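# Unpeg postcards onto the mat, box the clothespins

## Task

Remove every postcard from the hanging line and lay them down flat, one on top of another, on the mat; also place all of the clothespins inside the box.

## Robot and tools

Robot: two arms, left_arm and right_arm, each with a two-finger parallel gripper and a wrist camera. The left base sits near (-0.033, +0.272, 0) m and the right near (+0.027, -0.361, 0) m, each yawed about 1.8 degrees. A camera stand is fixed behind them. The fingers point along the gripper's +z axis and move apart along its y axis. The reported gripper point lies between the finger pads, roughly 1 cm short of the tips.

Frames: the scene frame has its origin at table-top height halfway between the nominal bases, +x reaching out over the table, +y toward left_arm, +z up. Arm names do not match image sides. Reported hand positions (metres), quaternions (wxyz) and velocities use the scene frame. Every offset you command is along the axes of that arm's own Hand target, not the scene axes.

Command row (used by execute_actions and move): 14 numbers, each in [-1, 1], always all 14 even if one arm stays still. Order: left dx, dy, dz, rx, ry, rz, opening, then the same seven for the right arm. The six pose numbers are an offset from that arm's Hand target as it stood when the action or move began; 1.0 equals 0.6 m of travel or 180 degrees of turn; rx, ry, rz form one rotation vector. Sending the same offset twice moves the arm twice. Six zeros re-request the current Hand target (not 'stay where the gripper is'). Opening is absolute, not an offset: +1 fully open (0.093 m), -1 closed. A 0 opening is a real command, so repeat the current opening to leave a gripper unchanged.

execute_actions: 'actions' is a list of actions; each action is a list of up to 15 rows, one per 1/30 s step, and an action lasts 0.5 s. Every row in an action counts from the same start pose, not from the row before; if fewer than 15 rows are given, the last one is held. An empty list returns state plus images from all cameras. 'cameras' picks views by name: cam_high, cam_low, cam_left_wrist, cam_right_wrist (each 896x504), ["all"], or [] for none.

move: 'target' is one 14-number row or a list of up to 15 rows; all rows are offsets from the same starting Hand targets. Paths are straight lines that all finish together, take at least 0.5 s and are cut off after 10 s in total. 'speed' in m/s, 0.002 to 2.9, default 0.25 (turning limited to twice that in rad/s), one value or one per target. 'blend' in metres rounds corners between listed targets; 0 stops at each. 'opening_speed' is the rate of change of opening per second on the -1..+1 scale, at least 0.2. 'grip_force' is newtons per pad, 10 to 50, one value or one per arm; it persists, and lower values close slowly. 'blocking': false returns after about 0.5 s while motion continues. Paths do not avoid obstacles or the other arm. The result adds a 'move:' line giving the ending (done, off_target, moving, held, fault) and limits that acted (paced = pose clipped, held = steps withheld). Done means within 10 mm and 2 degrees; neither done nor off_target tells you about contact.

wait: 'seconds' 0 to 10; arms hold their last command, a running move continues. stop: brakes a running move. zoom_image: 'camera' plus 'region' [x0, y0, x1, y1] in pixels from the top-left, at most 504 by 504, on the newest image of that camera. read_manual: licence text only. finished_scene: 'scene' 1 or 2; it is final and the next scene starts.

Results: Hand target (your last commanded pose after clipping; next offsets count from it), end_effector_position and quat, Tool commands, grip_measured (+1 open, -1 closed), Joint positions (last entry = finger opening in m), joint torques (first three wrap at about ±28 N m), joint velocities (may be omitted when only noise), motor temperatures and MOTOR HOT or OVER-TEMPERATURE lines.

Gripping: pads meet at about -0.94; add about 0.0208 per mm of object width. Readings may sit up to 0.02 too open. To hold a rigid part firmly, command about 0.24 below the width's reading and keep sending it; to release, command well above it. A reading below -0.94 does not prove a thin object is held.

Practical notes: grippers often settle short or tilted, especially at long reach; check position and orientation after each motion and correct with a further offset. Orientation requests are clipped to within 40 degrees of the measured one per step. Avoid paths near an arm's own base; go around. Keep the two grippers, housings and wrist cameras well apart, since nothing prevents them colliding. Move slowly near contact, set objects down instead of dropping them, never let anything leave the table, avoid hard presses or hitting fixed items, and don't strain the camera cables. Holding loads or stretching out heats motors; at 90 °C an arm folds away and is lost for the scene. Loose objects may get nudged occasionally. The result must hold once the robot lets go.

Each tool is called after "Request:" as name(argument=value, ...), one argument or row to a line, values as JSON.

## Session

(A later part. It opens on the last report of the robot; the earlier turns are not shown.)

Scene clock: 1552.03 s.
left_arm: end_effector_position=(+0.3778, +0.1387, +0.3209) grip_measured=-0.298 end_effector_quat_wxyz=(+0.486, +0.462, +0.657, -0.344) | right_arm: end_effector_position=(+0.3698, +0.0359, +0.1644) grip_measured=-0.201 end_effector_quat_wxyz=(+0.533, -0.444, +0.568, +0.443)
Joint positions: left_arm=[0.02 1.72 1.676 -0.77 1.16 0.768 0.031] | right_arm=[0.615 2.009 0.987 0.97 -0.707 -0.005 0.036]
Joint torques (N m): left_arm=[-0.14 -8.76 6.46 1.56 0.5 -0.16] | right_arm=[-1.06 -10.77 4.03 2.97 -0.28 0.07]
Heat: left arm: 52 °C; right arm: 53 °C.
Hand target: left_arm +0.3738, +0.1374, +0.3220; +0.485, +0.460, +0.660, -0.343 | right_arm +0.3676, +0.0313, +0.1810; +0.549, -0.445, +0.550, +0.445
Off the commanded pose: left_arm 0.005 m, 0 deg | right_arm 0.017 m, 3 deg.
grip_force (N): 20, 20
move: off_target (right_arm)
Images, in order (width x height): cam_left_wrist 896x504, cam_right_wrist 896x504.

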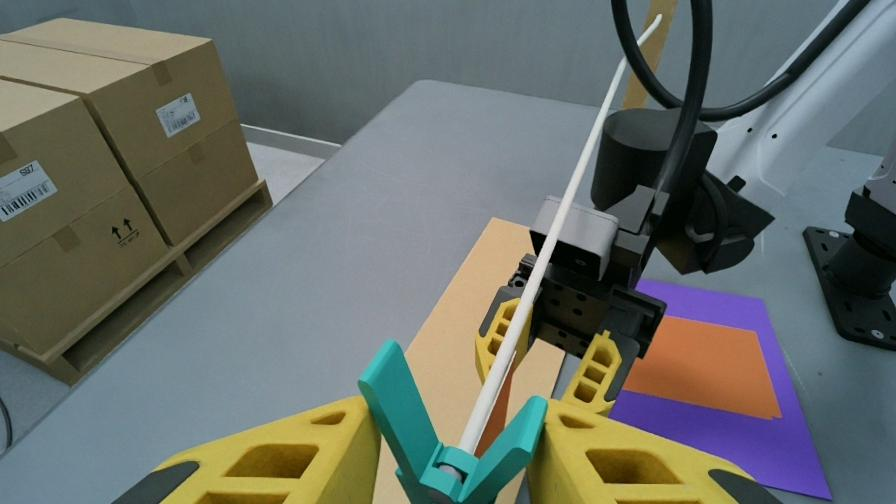

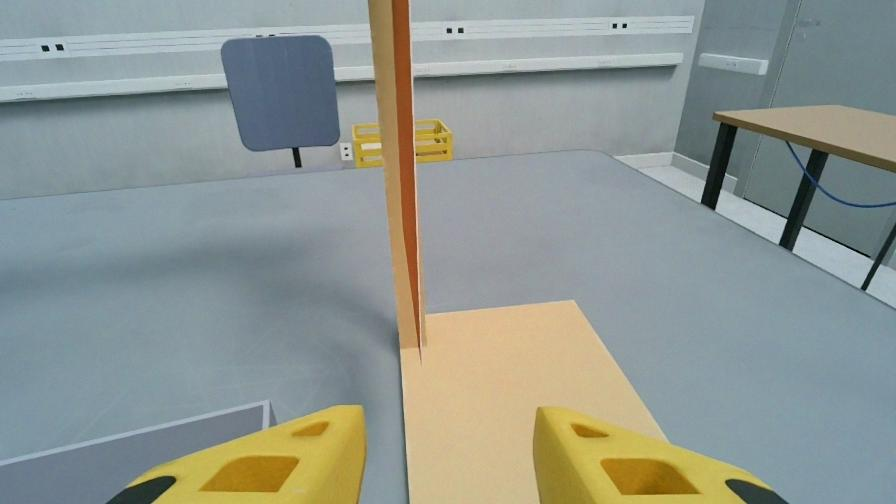

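Request:
move(
  target=[
    [0,0,0,0,0,0,-0.42,0,0,0,0,0,0,-0.2],
  ],
  speed=0.05,
  opening_speed=0.3,
  cameras=["cam_left_wrist","cam_low"],
)

Request:
zoom_image(
  camera="cam_low",
  region=[500, 0, 680, 120],
)

Scene clock: 1559.27 s.
left_arm: end_effector_position=(+0.3778, +0.1387, +0.3209) grip_measured=-0.413 end_effector_quat_wxyz=(+0.486, +0.462, +0.657, -0.344) | right_arm: end_effector_position=(+0.3698, +0.0359, +0.1644) grip_measured=-0.201 end_effector_quat_wxyz=(+0.533, -0.444, +0.568, +0.443)
Joint positions: left_arm=[0.02 1.72 1.676 -0.77 1.16 0.768 0.025] | right_arm=[0.615 2.009 0.987 0.97 -0.707 -0.005 0.036]
Joint torques (N m): left_arm=[0.23 -8.94 6.58 1.56 0.53 -0.13] | right_arm=[-1.05 -10.77 4.03 2.97 -0.28 0.07]
Heat: left arm: 51 °C; right arm: 54 °C.
Hand target: left_arm +0.3737, +0.1374, +0.3220; +0.485, +0.460, +0.660, -0.343 | right_arm +0.3676, +0.0313, +0.1810; +0.549, -0.445, +0.550, +0.445
Off the commanded pose: left_arm 0.004 m, 0 deg | right_arm 0.017 m, 3 deg.
grip_force (N): 20, 20
move: off_target (right_arm)
Images, in order (width x height): cam_low 896x504, cam_left_wrist 896x504.

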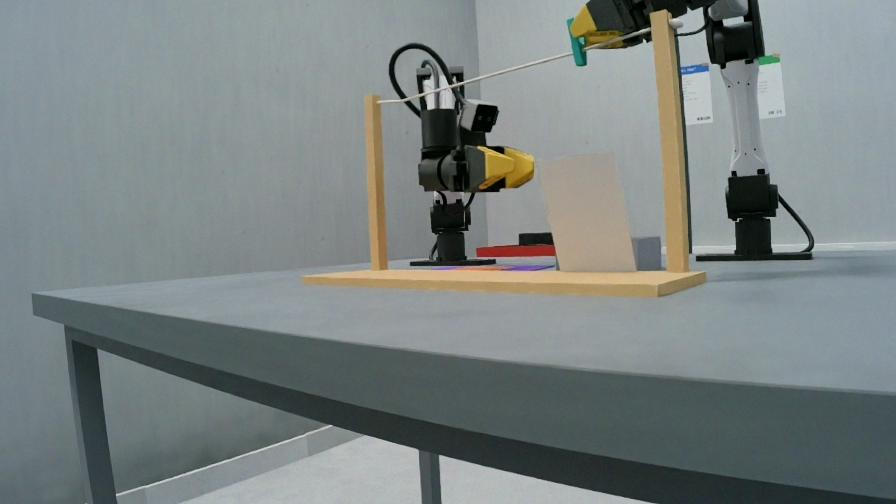

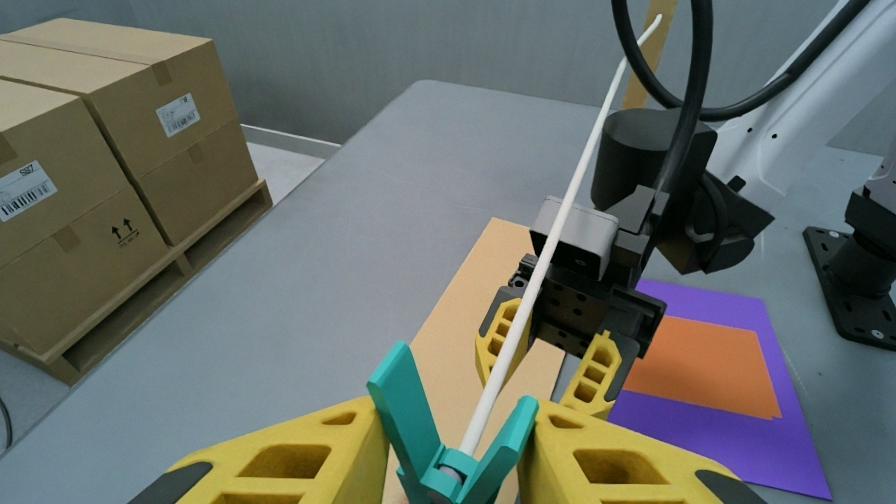

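Scaled by 2.800.

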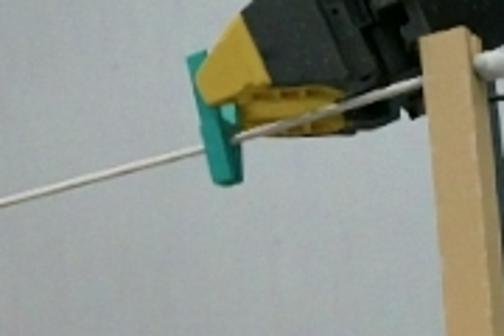

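Request:
wait(
  seconds=1,
  cameras=["cam_high","cam_low","cam_left_wrist","cam_right_wrist"],
)

Scene clock: 1566.10 s.
left_arm: end_effector_position=(+0.3778, +0.1387, +0.3209) grip_measured=-0.413 end_effector_quat_wxyz=(+0.486, +0.462, +0.657, -0.344) | right_arm: end_effector_position=(+0.3698, +0.0359, +0.1644) grip_measured=-0.201 end_effector_quat_wxyz=(+0.533, -0.444, +0.568, +0.443)
Joint positions: left_arm=[0.02 1.72 1.676 -0.77 1.16 0.768 0.025] | right_arm=[0.615 2.009 0.987 0.97 -0.707 -0.005 0.036]
Joint torques (N m): left_arm=[-0.1 -8.76 6.82 1.58 0.52 -0.13] | right_arm=[-1.05 -10.76 4.03 2.97 -0.28 0.07]
Motor temperatures (°C): left_arm=[31 48 51 46 29 29 31] | right_arm=[31 55 40 45 31 29 30]
Heat: left arm: 51 °C; right arm: 55 °C.
Hand target: left_arm +0.3737, +0.1374, +0.3220; +0.485, +0.460, +0.660, -0.343 | right_arm +0.3676, +0.0313, +0.1810; +0.549, -0.445, +0.550, +0.445
Tool commands: left_gripper/opening=-0.42 right_gripper/opening=-0.2
Off the commanded pose: left_arm 0.004 m, 0 deg | right_arm 0.017 m, 3 deg.
grip_force (N): 20, 20
wait: 1.00 s; at rest from the start

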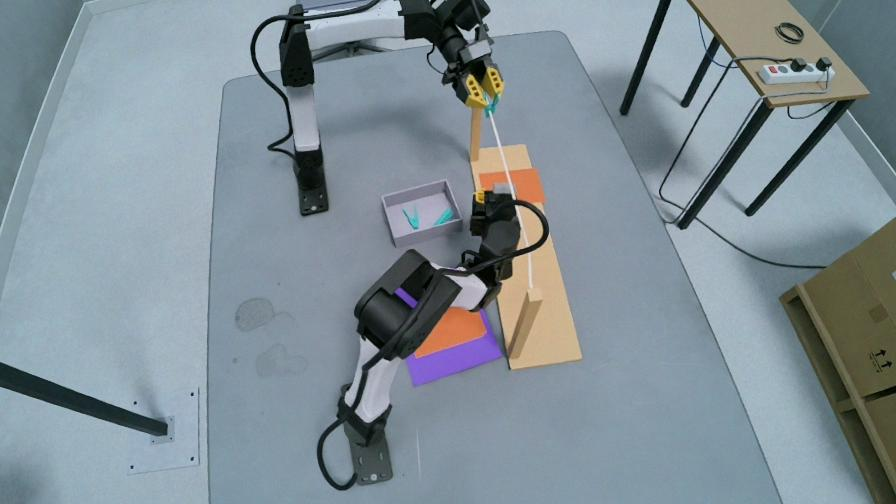

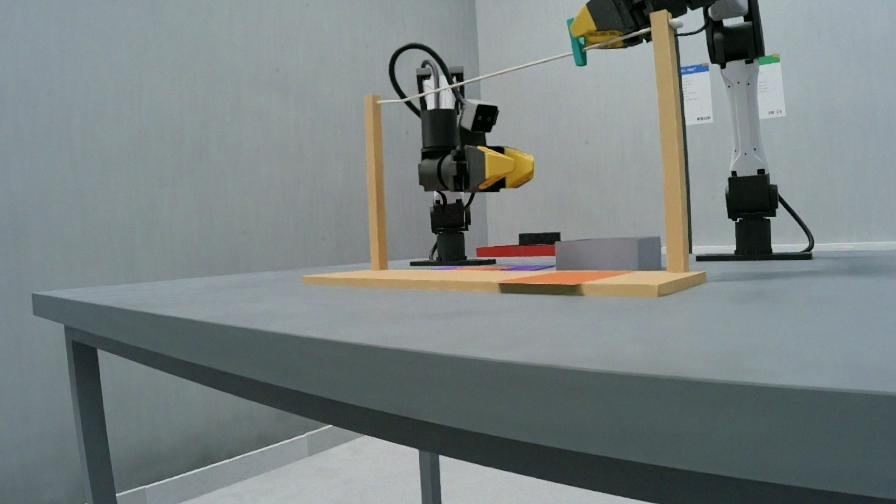

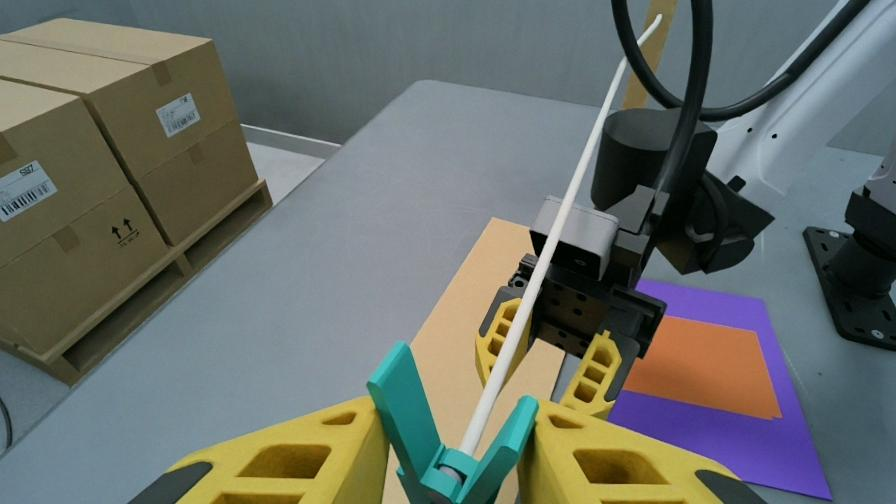

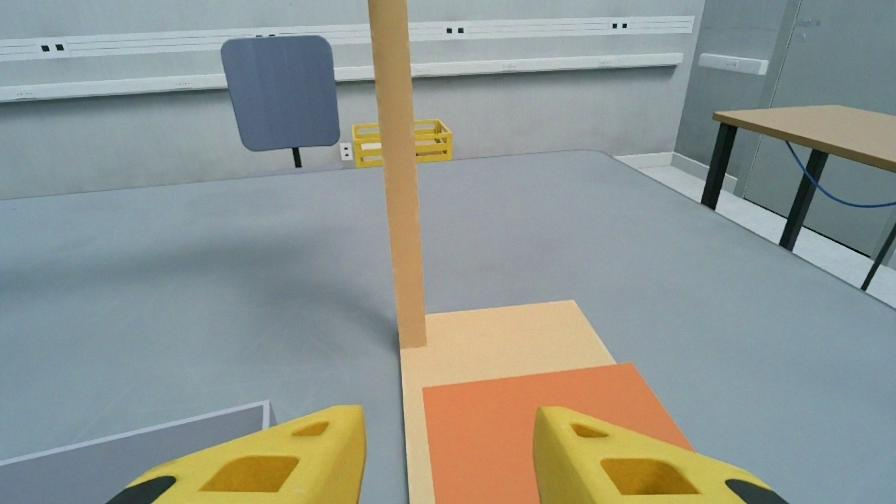

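Request:
move(
  target=[
    [0,0,0,0,0,0,-0.65,0,0,0,0,0,0,-0.2],
  ],
  speed=0.05,
  opening_speed=0.3,
  grip_force=[30,20],
  cameras=["cam_left_wrist","cam_low"],
)

Request:
zoom_image(
  camera="cam_low",
  region=[500, 0, 680, 120],
)

Scene clock: 1660.97 s.
left_arm: end_effector_position=(+0.3779, +0.1387, +0.3210) grip_measured=-0.618 end_effector_quat_wxyz=(+0.486, +0.462, +0.657, -0.344) | right_arm: end_effector_position=(+0.3698, +0.0359, +0.1644) grip_measured=-0.201 end_effector_quat_wxyz=(+0.533, -0.444, +0.568, +0.443)
Joint positions: left_arm=[0.02 1.72 1.676 -0.769 1.16 0.768 0.016] | right_arm=[0.615 2.009 0.987 0.97 -0.707 -0.005 0.036]
Joint torques (N m): left_arm=[0.03 -8.8 6.37 1.58 0.53 -0.12] | right_arm=[-1.05 -10.78 4.03 2.97 -0.28 0.07]
Motor temperatures (°C): left_arm=[31 47 50 46 29 29 31] | right_arm=[31 58 37 48 31 29 30]
Heat: left arm: 50 °C; right arm: 58 °C.
Hand target: left_arm +0.3737, +0.1374, +0.3220; +0.485, +0.460, +0.660, -0.343 | right_arm +0.3676, +0.0313, +0.1810; +0.549, -0.445, +0.550, +0.445
Off the commanded pose: left_arm 0.005 m, 0 deg | right_arm 0.017 m, 3 deg.
grip_force (N): 30, 20
move: off_target (right_arm)
Images, in order (width x height): cam_low 896x504, cam_left_wrist 896x504.

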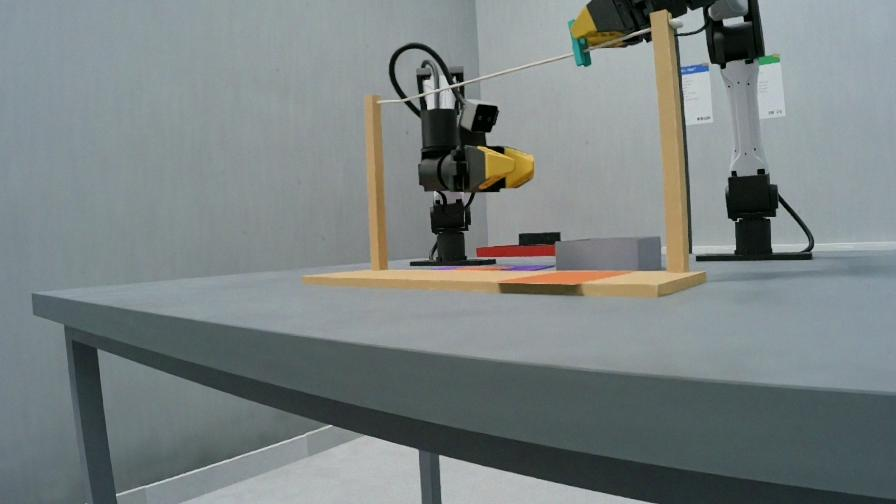

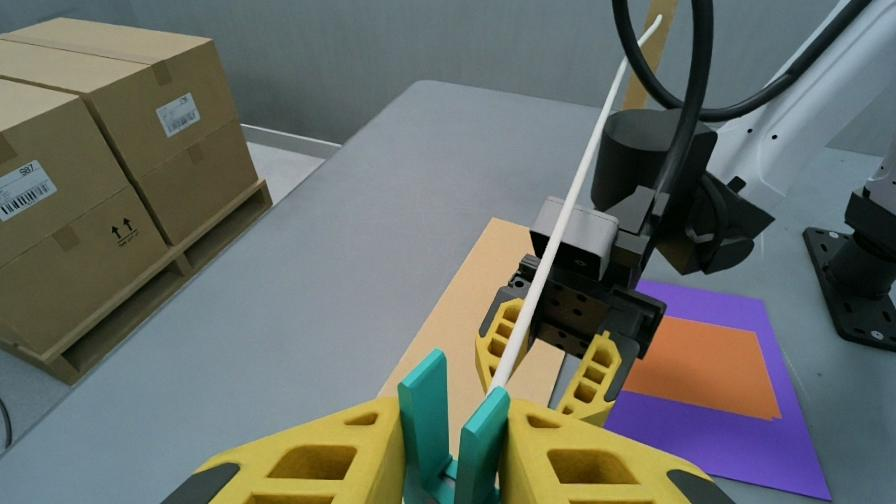

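Scaled by 2.800.

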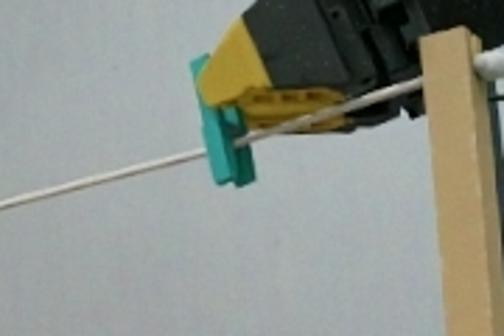

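Request:
move(
  target=[
    [-0.0798,0,-0.0243,0,0,0,-0.65,0,0,0,0,0,0,-0.2],
    [-0.0798,0,-0.0243,0,0,0,-0.65,-0.05,0.154,-0.2373,0,0,0,-0.2],
  ],
  speed=[0.06,0.15],
  cameras=["cam_left_wrist","cam_low"],
)

Request:
zoom_image(
  camera="cam_low",
  region=[500, 0, 680, 120],
)

Scene clock: 1673.57 s.
left_arm: end_effector_position=(+0.3719, +0.1385, +0.3677) grip_measured=-0.638 end_effector_quat_wxyz=(+0.482, +0.456, +0.662, -0.348) | right_arm: end_effector_position=(+0.2501, -0.0862, +0.2118) grip_measured=-0.201 end_effector_quat_wxyz=(+0.550, -0.444, +0.551, +0.445)
Joint positions: left_arm=[0.02 1.755 1.913 -0.975 1.158 0.751 0.015] | right_arm=[0.498 1.279 0.379 0.9 -0.826 0.002 0.036]
Joint torques (N m): left_arm=[0.18 -6.6 9.91 1.49 0.54 -0.04] | right_arm=[-0.92 -4.1 4.51 2.43 -0.21 0]
Motor temperatures (°C): left_arm=[31 47 50 46 29 29 31] | right_arm=[31 58 37 48 31 29 30]
Heat: left arm: 50 °C; right arm: 58 °C.
Hand target: left_arm +0.3740, +0.1373, +0.3721; +0.485, +0.460, +0.660, -0.343 | right_arm +0.2477, -0.0888, +0.2112; +0.549, -0.445, +0.550, +0.445
Off the commanded pose: left_arm 0.005 m, 1 deg | right_arm 0.004 m, 0 deg.
grip_force (N): 30, 20
move: done
Images, in order (width x height): cam_low 896x504, cam_left_wrist 896x504.

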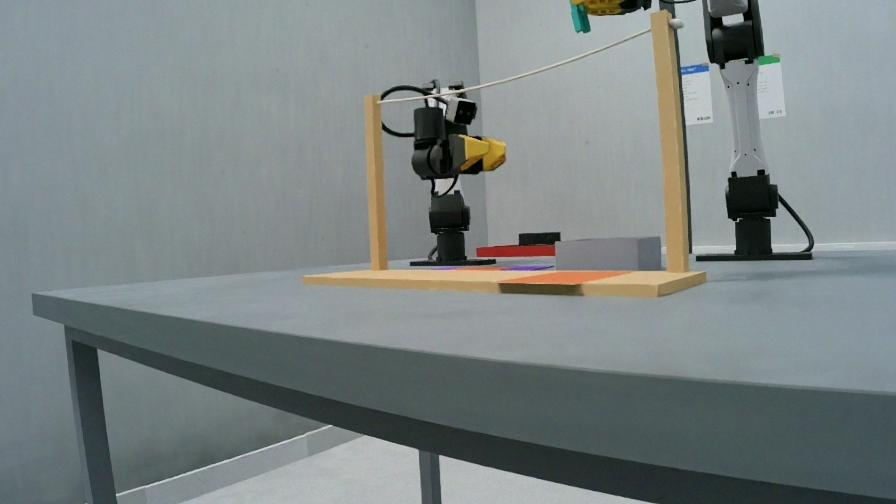

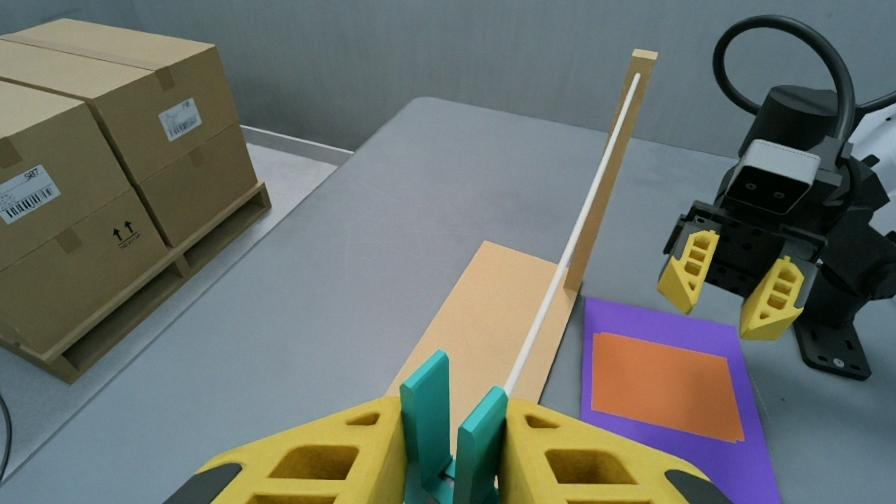

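Scaled by 2.800.

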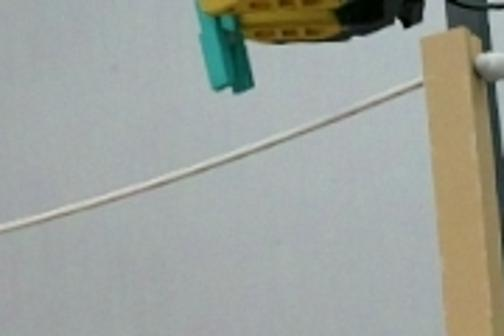

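Request:
move(
  target=[
    [0.0807,-0.1822,-0.0315,-0.05,0.05,-0.028,-0.65,0,0,0,0,0,0,-0.2],
    [0.286,-0.3213,0.0532,-0.1453,0.1508,-0.0851,-0.65,0,0,0,0,0,0,-0.2],
    [0.4852,-0.32,0.1145,-0.1453,0.1508,-0.0851,-0.65,0,0,0,0,0,0,-0.2],
  ],
  speed=[0.2,0.2,0.1],
  blend=[0.04,0.02,0],
  cameras=["cam_left_wrist","cam_right_wrist"],
)

Scene clock: 1698.70 s.
left_arm: end_effector_position=(+0.1840, +0.0904, +0.0768) grip_measured=-0.638 end_effector_quat_wxyz=(+0.358, +0.322, +0.866, -0.132) | right_arm: end_effector_position=(+0.2501, -0.0862, +0.2117) grip_measured=-0.201 end_effector_quat_wxyz=(+0.550, -0.444, +0.551, +0.445)
Joint positions: left_arm=[-0.719 0.988 0.404 -0.203 0.016 0.019 0.015] | right_arm=[0.498 1.279 0.379 0.899 -0.826 0.002 0.036]
Joint torques (N m): left_arm=[-0.46 -0.83 7.41 2.07 0.05 -0.2] | right_arm=[-0.91 -4.11 4.52 2.43 -0.21 0]
Motor temperatures (°C): left_arm=[31 45 51 45 29 29 31] | right_arm=[31 50 36 48 31 29 30]
Heat: left arm: 51 °C; right arm: 50 °C.
Hand target: left_arm +0.1849, +0.0898, +0.0749; +0.360, +0.316, +0.868, -0.131 | right_arm +0.2477, -0.0888, +0.2112; +0.549, -0.445, +0.550, +0.445
Off the commanded pose: left_arm 0.002 m, 1 deg | right_arm 0.004 m, 0 deg.
grip_force (N): 30, 20
move: done
Images, in order (width x height): cam_left_wrist 896x504, cam_right_wrist 896x504.

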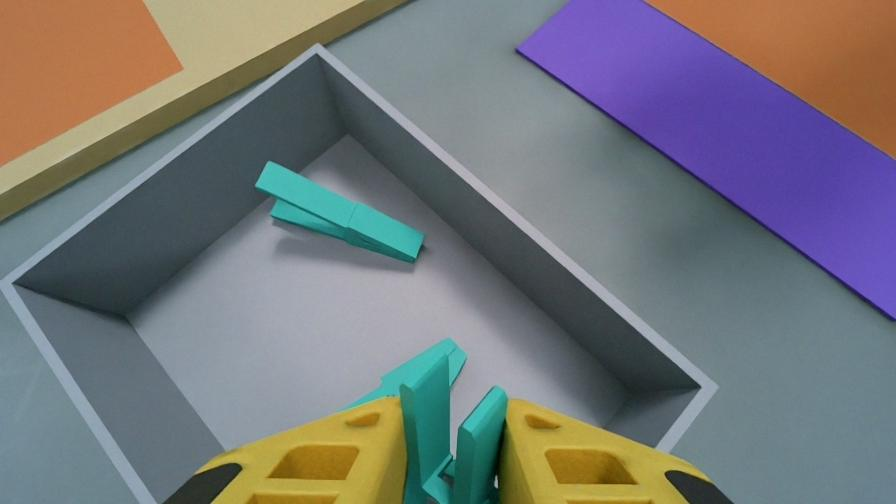

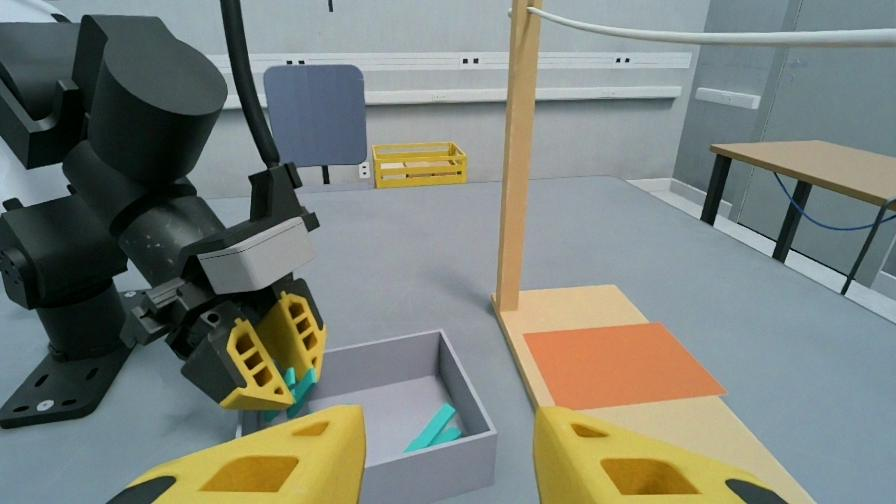

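Request:
move(
  target=[
    [0,0,0.012,0,0,0,-0.65,0,0,0,0,0,0,-0.2],
    [0,0,0.012,0,0,0,-0.05,0,0,0,0,0,0,-0.2],
    [0,0,-0.22,0,0,0,-0.05,0,0,0,0,0,0,-0.2],
  ],
  speed=[0.06,0.06,0.12],
  opening_speed=0.25,
  cameras=["cam_left_wrist","cam_right_wrist","cam_high"],
)

Request:
zoom_image(
  camera="cam_high",
  region=[440, 130, 600, 250],
)

Scene clock: 1714.73 s.
left_arm: end_effector_position=(+0.1127, +0.1490, +0.1592) grip_measured=-0.052 end_effector_quat_wxyz=(+0.351, +0.323, +0.869, -0.129) | right_arm: end_effector_position=(+0.2501, -0.0862, +0.2117) grip_measured=-0.201 end_effector_quat_wxyz=(+0.550, -0.444, +0.551, +0.445)
Joint positions: left_arm=[-0.719 0.501 0.64 -0.944 0.015 0.019 0.043] | right_arm=[0.498 1.279 0.379 0.899 -0.826 0.002 0.036]
Joint torques (N m): left_arm=[0.4 1.02 10.15 1.89 0.1 -0.16] | right_arm=[-0.91 -4.12 4.52 2.43 -0.22 0]
Heat: left arm: 51 °C; right arm: 48 °C.
Hand target: left_arm +0.1135, +0.1499, +0.1682; +0.360, +0.316, +0.868, -0.131 | right_arm +0.2477, -0.0888, +0.2112; +0.549, -0.445, +0.550, +0.445
Off the commanded pose: left_arm 0.009 m, 1 deg | right_arm 0.004 m, 0 deg.
grip_force (N): 30, 20
move: done
Images, in order (width x height): cam_high 896x504, cam_left_wrist 896x504, cam_right_wrist 896x504.

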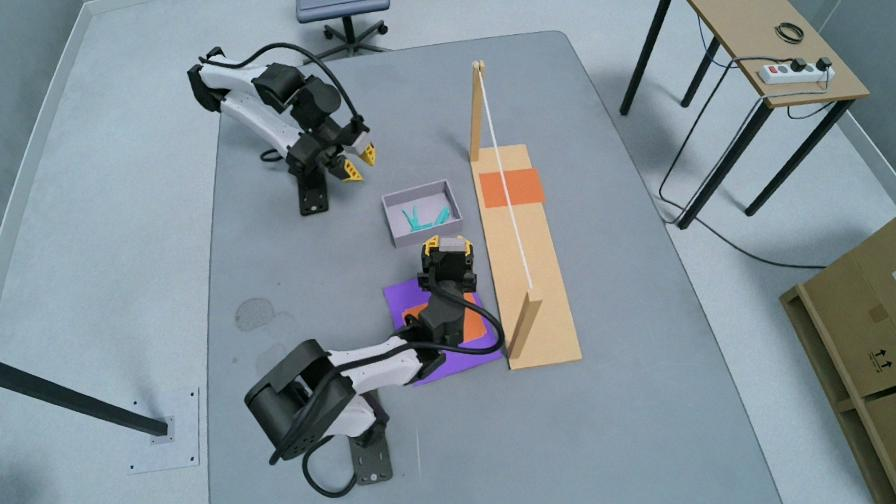

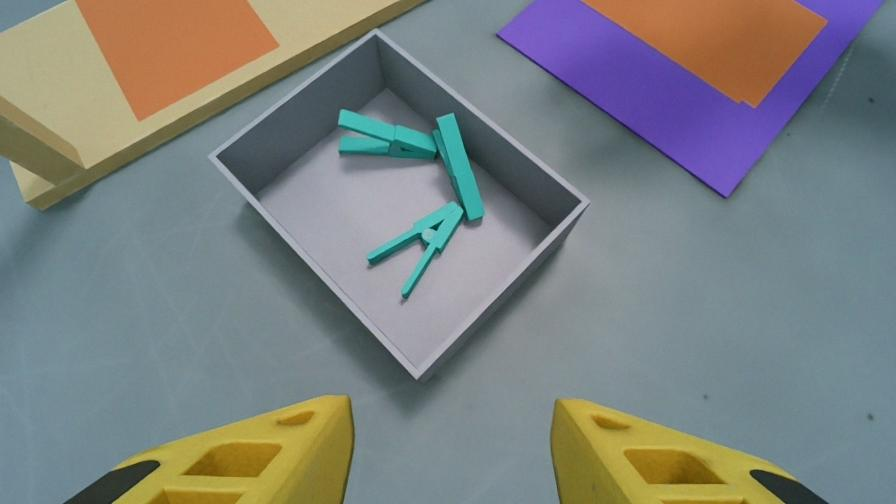

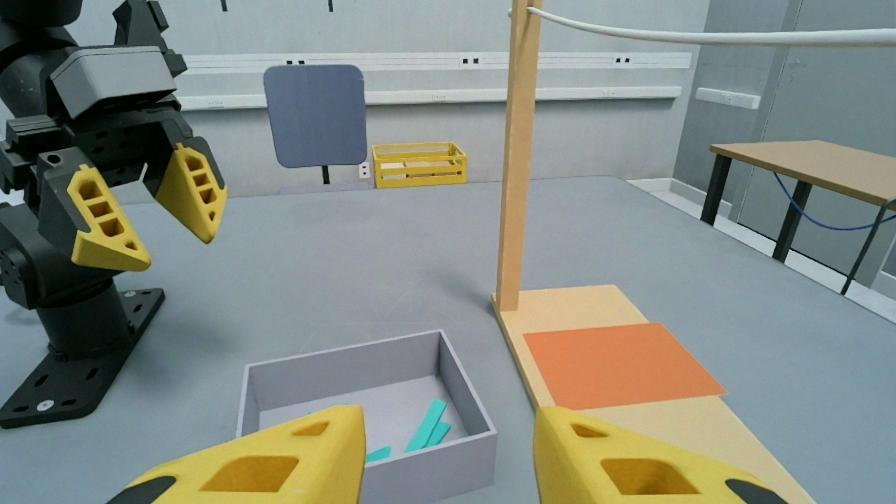

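Scaled by 3.150.

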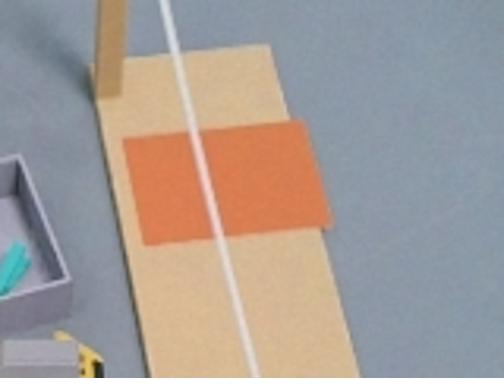

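Request:
move(
  target=[
    [0,0,0,0,0,0,-0.05,0.1187,-0.0965,0.2058,0.1,0.09,0.03,-0.2],
    [0,0,0,0,0,0,-0.05,0.2103,-0.2167,0.4018,0.2042,0.1873,0.0644,-1],
  ],
  speed=[0.15,0.12],
  blend=[0.03,0],
  opening_speed=0.5,
  cameras=["cam_left_wrist","cam_right_wrist","cam_high","cam_low"],
)

Scene clock: 1845.70 s.
left_arm: end_effector_position=(+0.1126, +0.1490, +0.1591) grip_measured=-0.052 end_effector_quat_wxyz=(+0.351, +0.323, +0.869, -0.129) | right_arm: end_effector_position=(+0.4214, +0.1122, +0.0762) grip_measured=-0.990 end_effector_quat_wxyz=(+0.422, -0.311, +0.838, +0.152)
Joint positions: left_arm=[-0.719 0.501 0.64 -0.944 0.015 0.019 0.043] | right_arm=[0.891 2.272 1.652 -0.033 0.178 0.125 0]
Joint torques (N m): left_arm=[0.36 0.88 9.91 1.88 0.07 -0.15] | right_arm=[0.31 -10.44 8.49 2.56 0.11 0.14]
Motor temperatures (°C): left_arm=[31 37 54 47 29 29 31] | right_arm=[31 46 36 47 31 29 30]
Heat: left arm: 54 °C; right arm: 47 °C.
Hand target: left_arm +0.1135, +0.1499, +0.1682; +0.360, +0.316, +0.868, -0.131 | right_arm +0.4247, +0.1200, +0.0846; +0.433, -0.304, +0.834, +0.158
Off the commanded pose: left_arm 0.009 m, 1 deg | right_arm 0.012 m, 2 deg.
grip_force (N): 30, 20
move: off_target (right_arm); target 2's new opening was sent with right_arm's hand 0.012 m and 2 deg from that target

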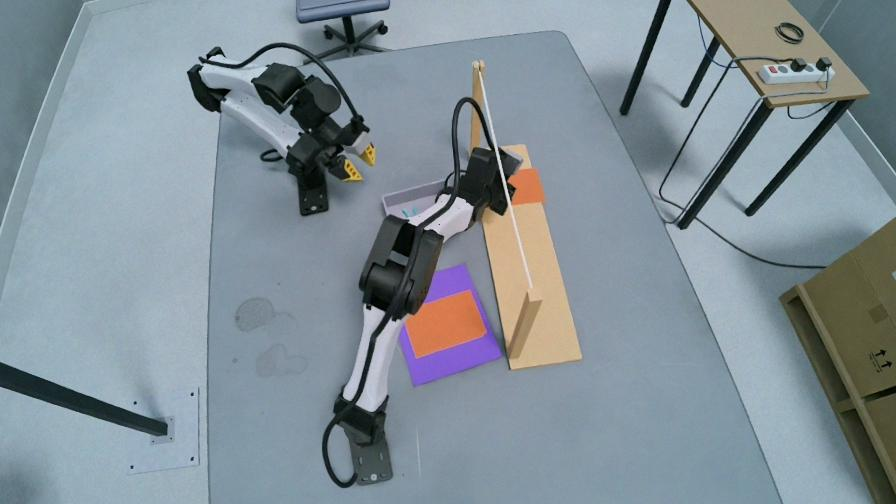

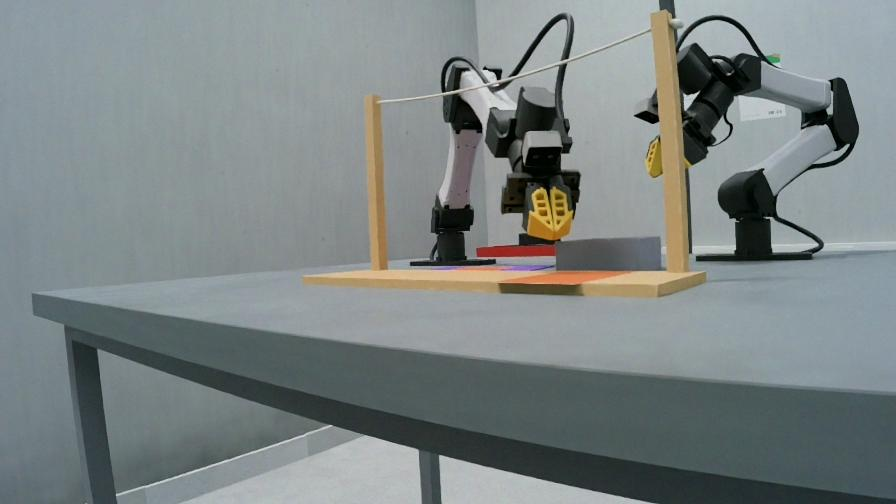

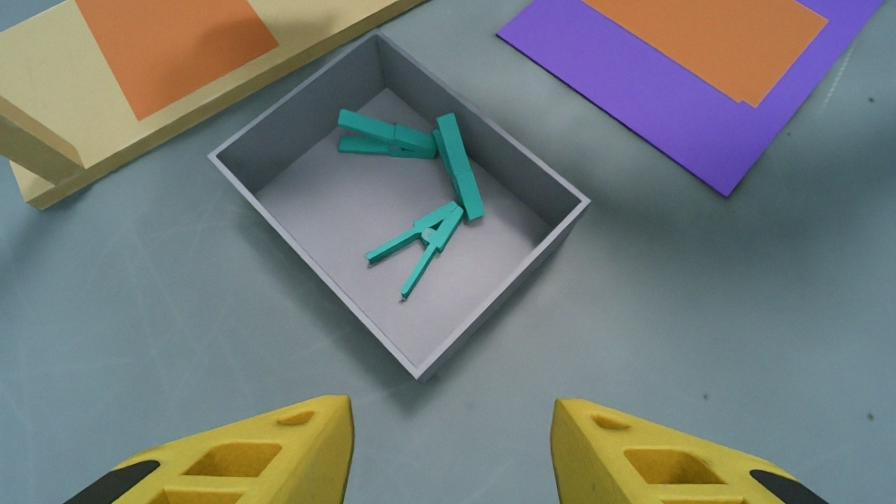

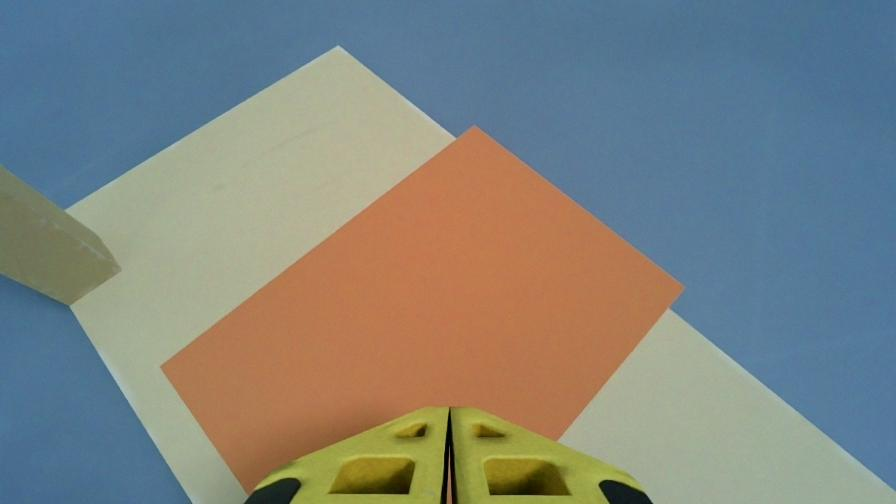

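Request:
move(
  target=[
    [0,0,0,0,0,0,-0.05,-0.0197,-0.0015,0.0707,0,0,0,-1],
    [0,0,0,0,0,0,-0.05,0.0213,-0.0015,0.0993,0,0,0,-1],
  ],
  speed=[0.1,0.05],
  cameras=["cam_right_wrist","cam_low"],
)

Request:
zoom_image(
  camera="cam_low",
  region=[440, 180, 660, 300],
)

Scene clock: 1894.23 s.
left_arm: end_effector_position=(+0.1126, +0.1490, +0.1591) grip_measured=-0.052 end_effector_quat_wxyz=(+0.351, +0.323, +0.869, -0.129) | right_arm: end_effector_position=(+0.4539, +0.1469, +0.0457) grip_measured=-0.990 end_effector_quat_wxyz=(+0.430, -0.306, +0.835, +0.156)
Joint positions: left_arm=[-0.719 0.501 0.64 -0.944 0.015 0.019 0.043] | right_arm=[0.883 2.5 1.919 -0.051 0.178 0.125 0]
Joint torques (N m): left_arm=[0.43 0.85 10.13 1.92 0.11 -0.15] | right_arm=[-0.88 -11.74 5.35 2.85 -0.08 0]
Motor temperatures (°C): left_arm=[31 36 55 48 29 29 31] | right_arm=[31 53 40 46 31 29 30]
Heat: left arm: 55 °C; right arm: 53 °C.
Hand target: left_arm +0.1135, +0.1499, +0.1682; +0.360, +0.316, +0.868, -0.131 | right_arm +0.4571, +0.1460, +0.0401; +0.433, -0.304, +0.834, +0.158
Off the commanded pose: left_arm 0.009 m, 1 deg | right_arm 0.007 m, 0 deg.
grip_force (N): 30, 20
move: done
Images, in order (width x height): cam_low 896x504, cam_right_wrist 896x504.

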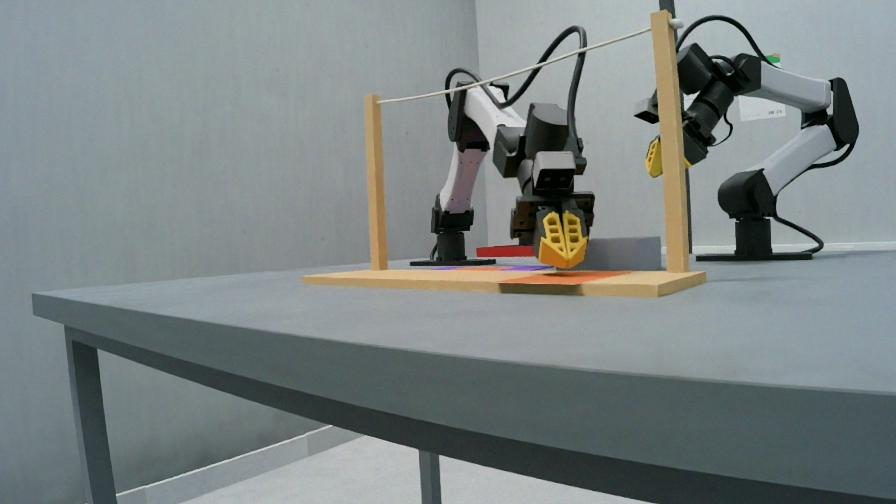

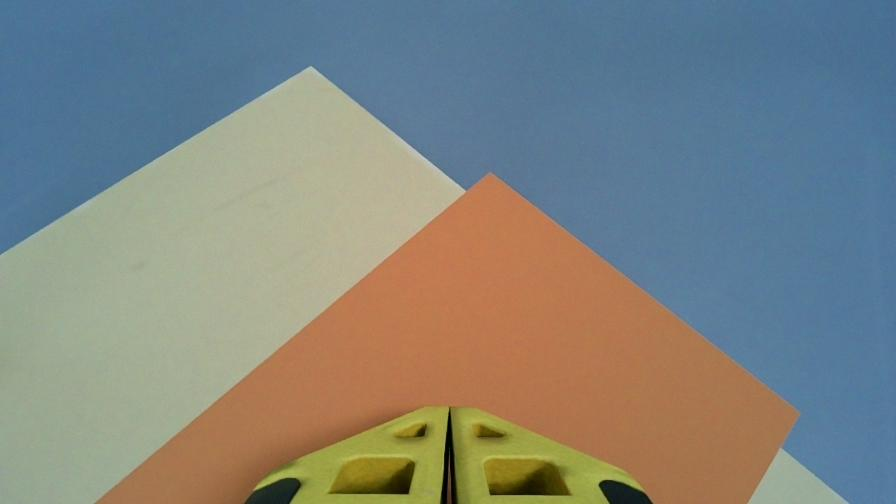

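Scaled by 2.291.

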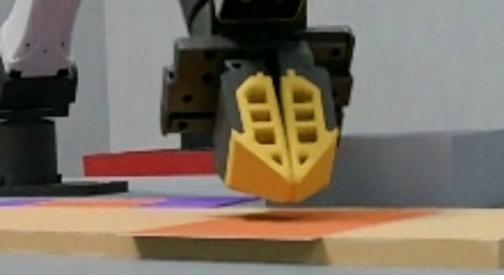

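Request:
execute_actions(
  actions=[],
  cameras=["cam_high","cam_right_wrist","cam_low","cam_left_wrist"],
)

Scene clock: 1934.27 s.
left_arm: end_effector_position=(+0.1126, +0.1490, +0.1591) grip_measured=-0.052 end_effector_quat_wxyz=(+0.351, +0.323, +0.869, -0.129) | right_arm: end_effector_position=(+0.4539, +0.1469, +0.0458) grip_measured=-0.990 end_effector_quat_wxyz=(+0.430, -0.306, +0.835, +0.156)
Joint positions: left_arm=[-0.719 0.501 0.64 -0.944 0.015 0.019 0.043] | right_arm=[0.883 2.5 1.919 -0.051 0.178 0.125 0]
Joint velocities: within noise
Joint torques (N m): left_arm=[0.18 0.9 9.96 1.85 0.16 -0.14] | right_arm=[-0.88 -11.75 5.35 2.85 -0.08 -0.01]
Motor temperatures (°C): left_arm=[31 36 56 48 29 29 31] | right_arm=[31 59 39 49 31 29 30]
Heat: left arm: 56 °C; right arm: 59 °C.
Hand target: left_arm +0.1135, +0.1499, +0.1682; +0.360, +0.316, +0.868, -0.131 | right_arm +0.4571, +0.1460, +0.0401; +0.433, -0.304, +0.834, +0.158
Tool commands: left_gripper/opening=-0.05 right_gripper/opening=-1.0
Off the commanded pose: left_arm 0.009 m, 1 deg | right_arm 0.007 m, 0 deg.
grip_force (N): 30, 20

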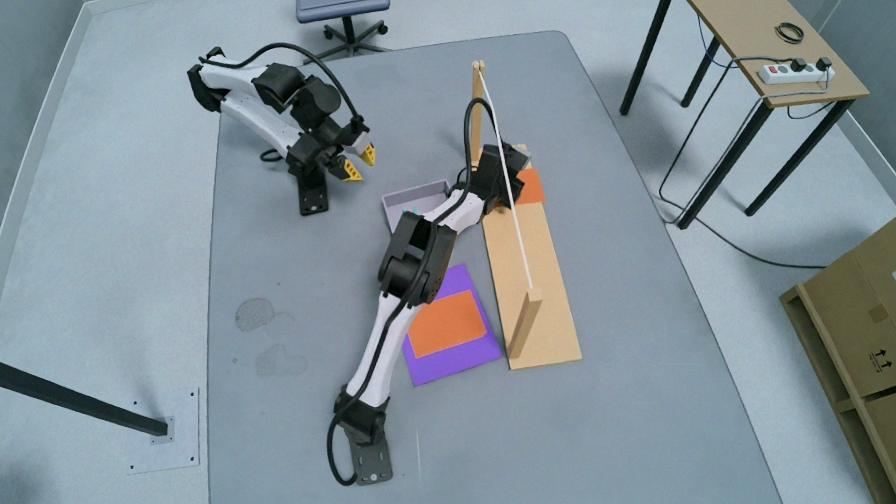

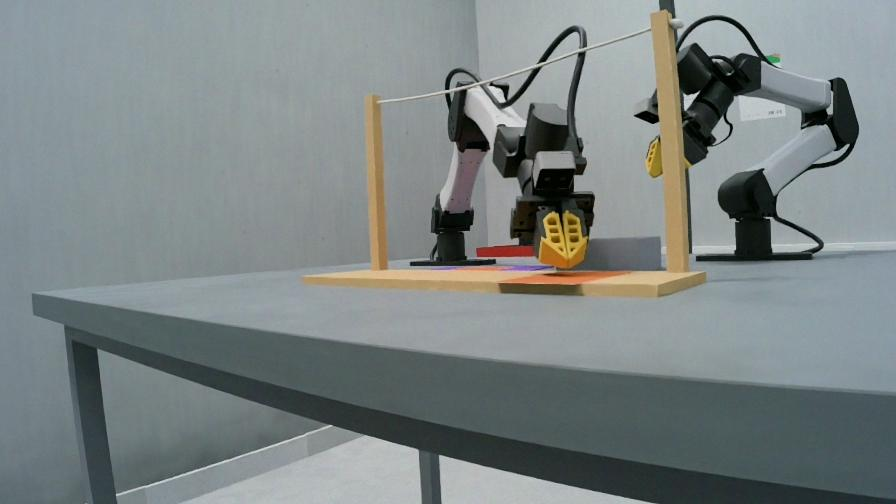

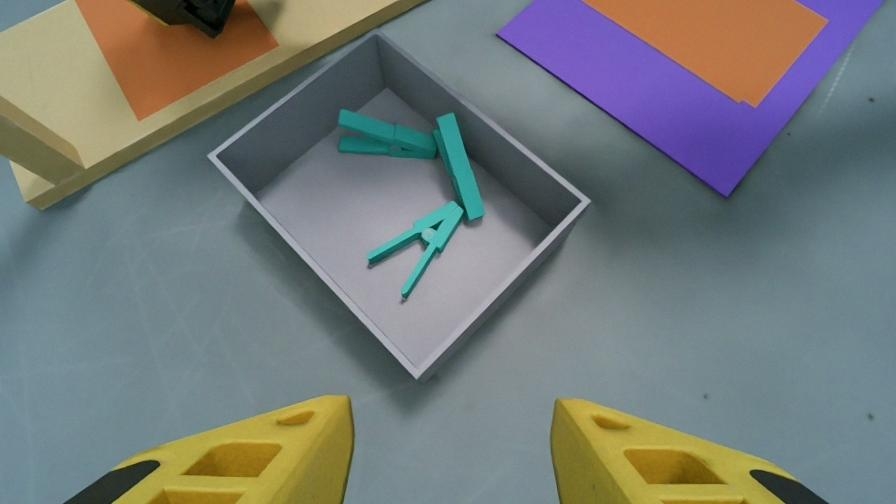

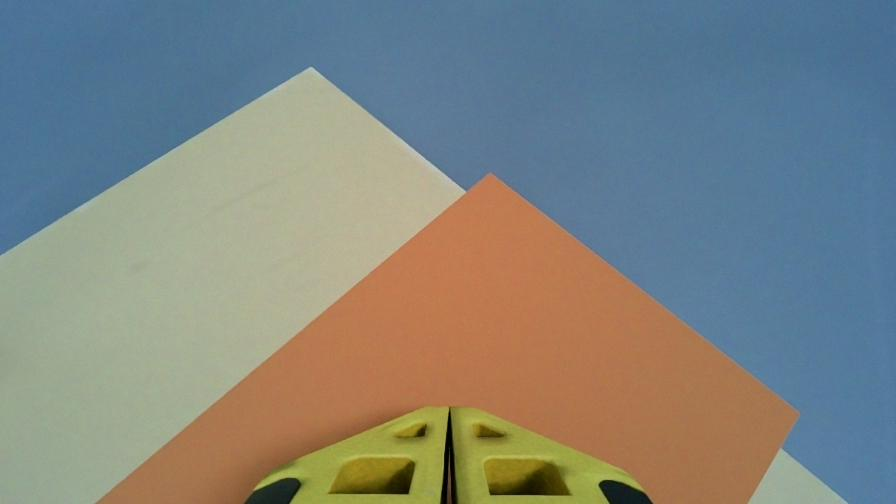

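Request:
move(
  target=[0,0,0,0,0,0,-0.05,0.0408,-0.0025,-0.0059,0,0,0,-1],
  speed=0.04,
  cameras=["cam_right_wrist"],
)

Scene clock: 1962.83 s.
left_arm: end_effector_position=(+0.1126, +0.1490, +0.1591) grip_measured=-0.052 end_effector_quat_wxyz=(+0.351, +0.323, +0.869, -0.129) | right_arm: end_effector_position=(+0.4513, +0.1435, +0.0325) grip_measured=-0.990 end_effector_quat_wxyz=(+0.454, -0.298, +0.822, +0.171)
Joint positions: left_arm=[-0.719 0.501 0.64 -0.944 0.015 0.019 0.043] | right_arm=[0.883 2.492 1.793 0.129 0.178 0.125 0]
Joint torques (N m): left_arm=[0.55 1.07 10 1.88 0.1 -0.14] | right_arm=[-0.49 -13.5 3.88 2.07 -0.04 0.03]
Motor temperatures (°C): left_arm=[31 35 56 48 29 29 30] | right_arm=[31 61 39 50 31 29 30]
Heat: left arm: 56 °C; right arm: 61 °C.
Hand target: left_arm +0.1135, +0.1499, +0.1682; +0.360, +0.316, +0.868, -0.131 | right_arm +0.4451, +0.1340, +0.0221; +0.433, -0.304, +0.834, +0.158
Off the commanded pose: left_arm 0.009 m, 1 deg | right_arm 0.015 m, 3 deg.
grip_force (N): 30, 20
move: off_target (right_arm)
Images, in order (width x height): cam_right_wrist 896x504.

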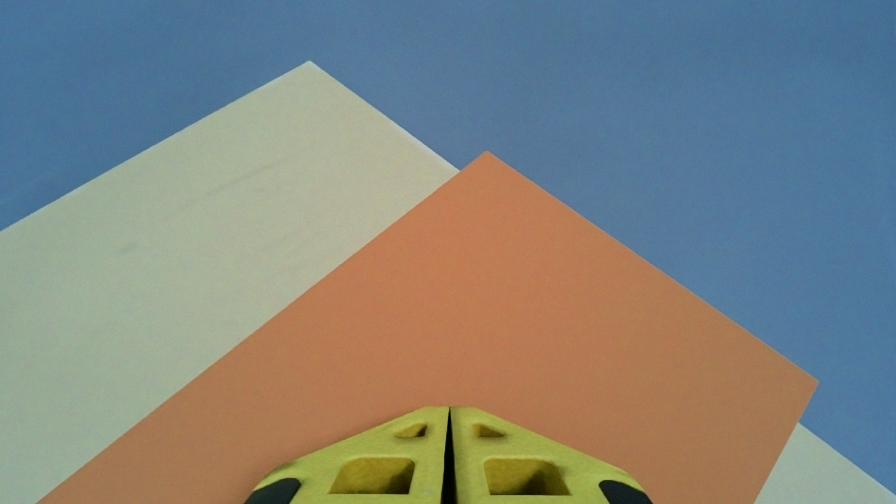

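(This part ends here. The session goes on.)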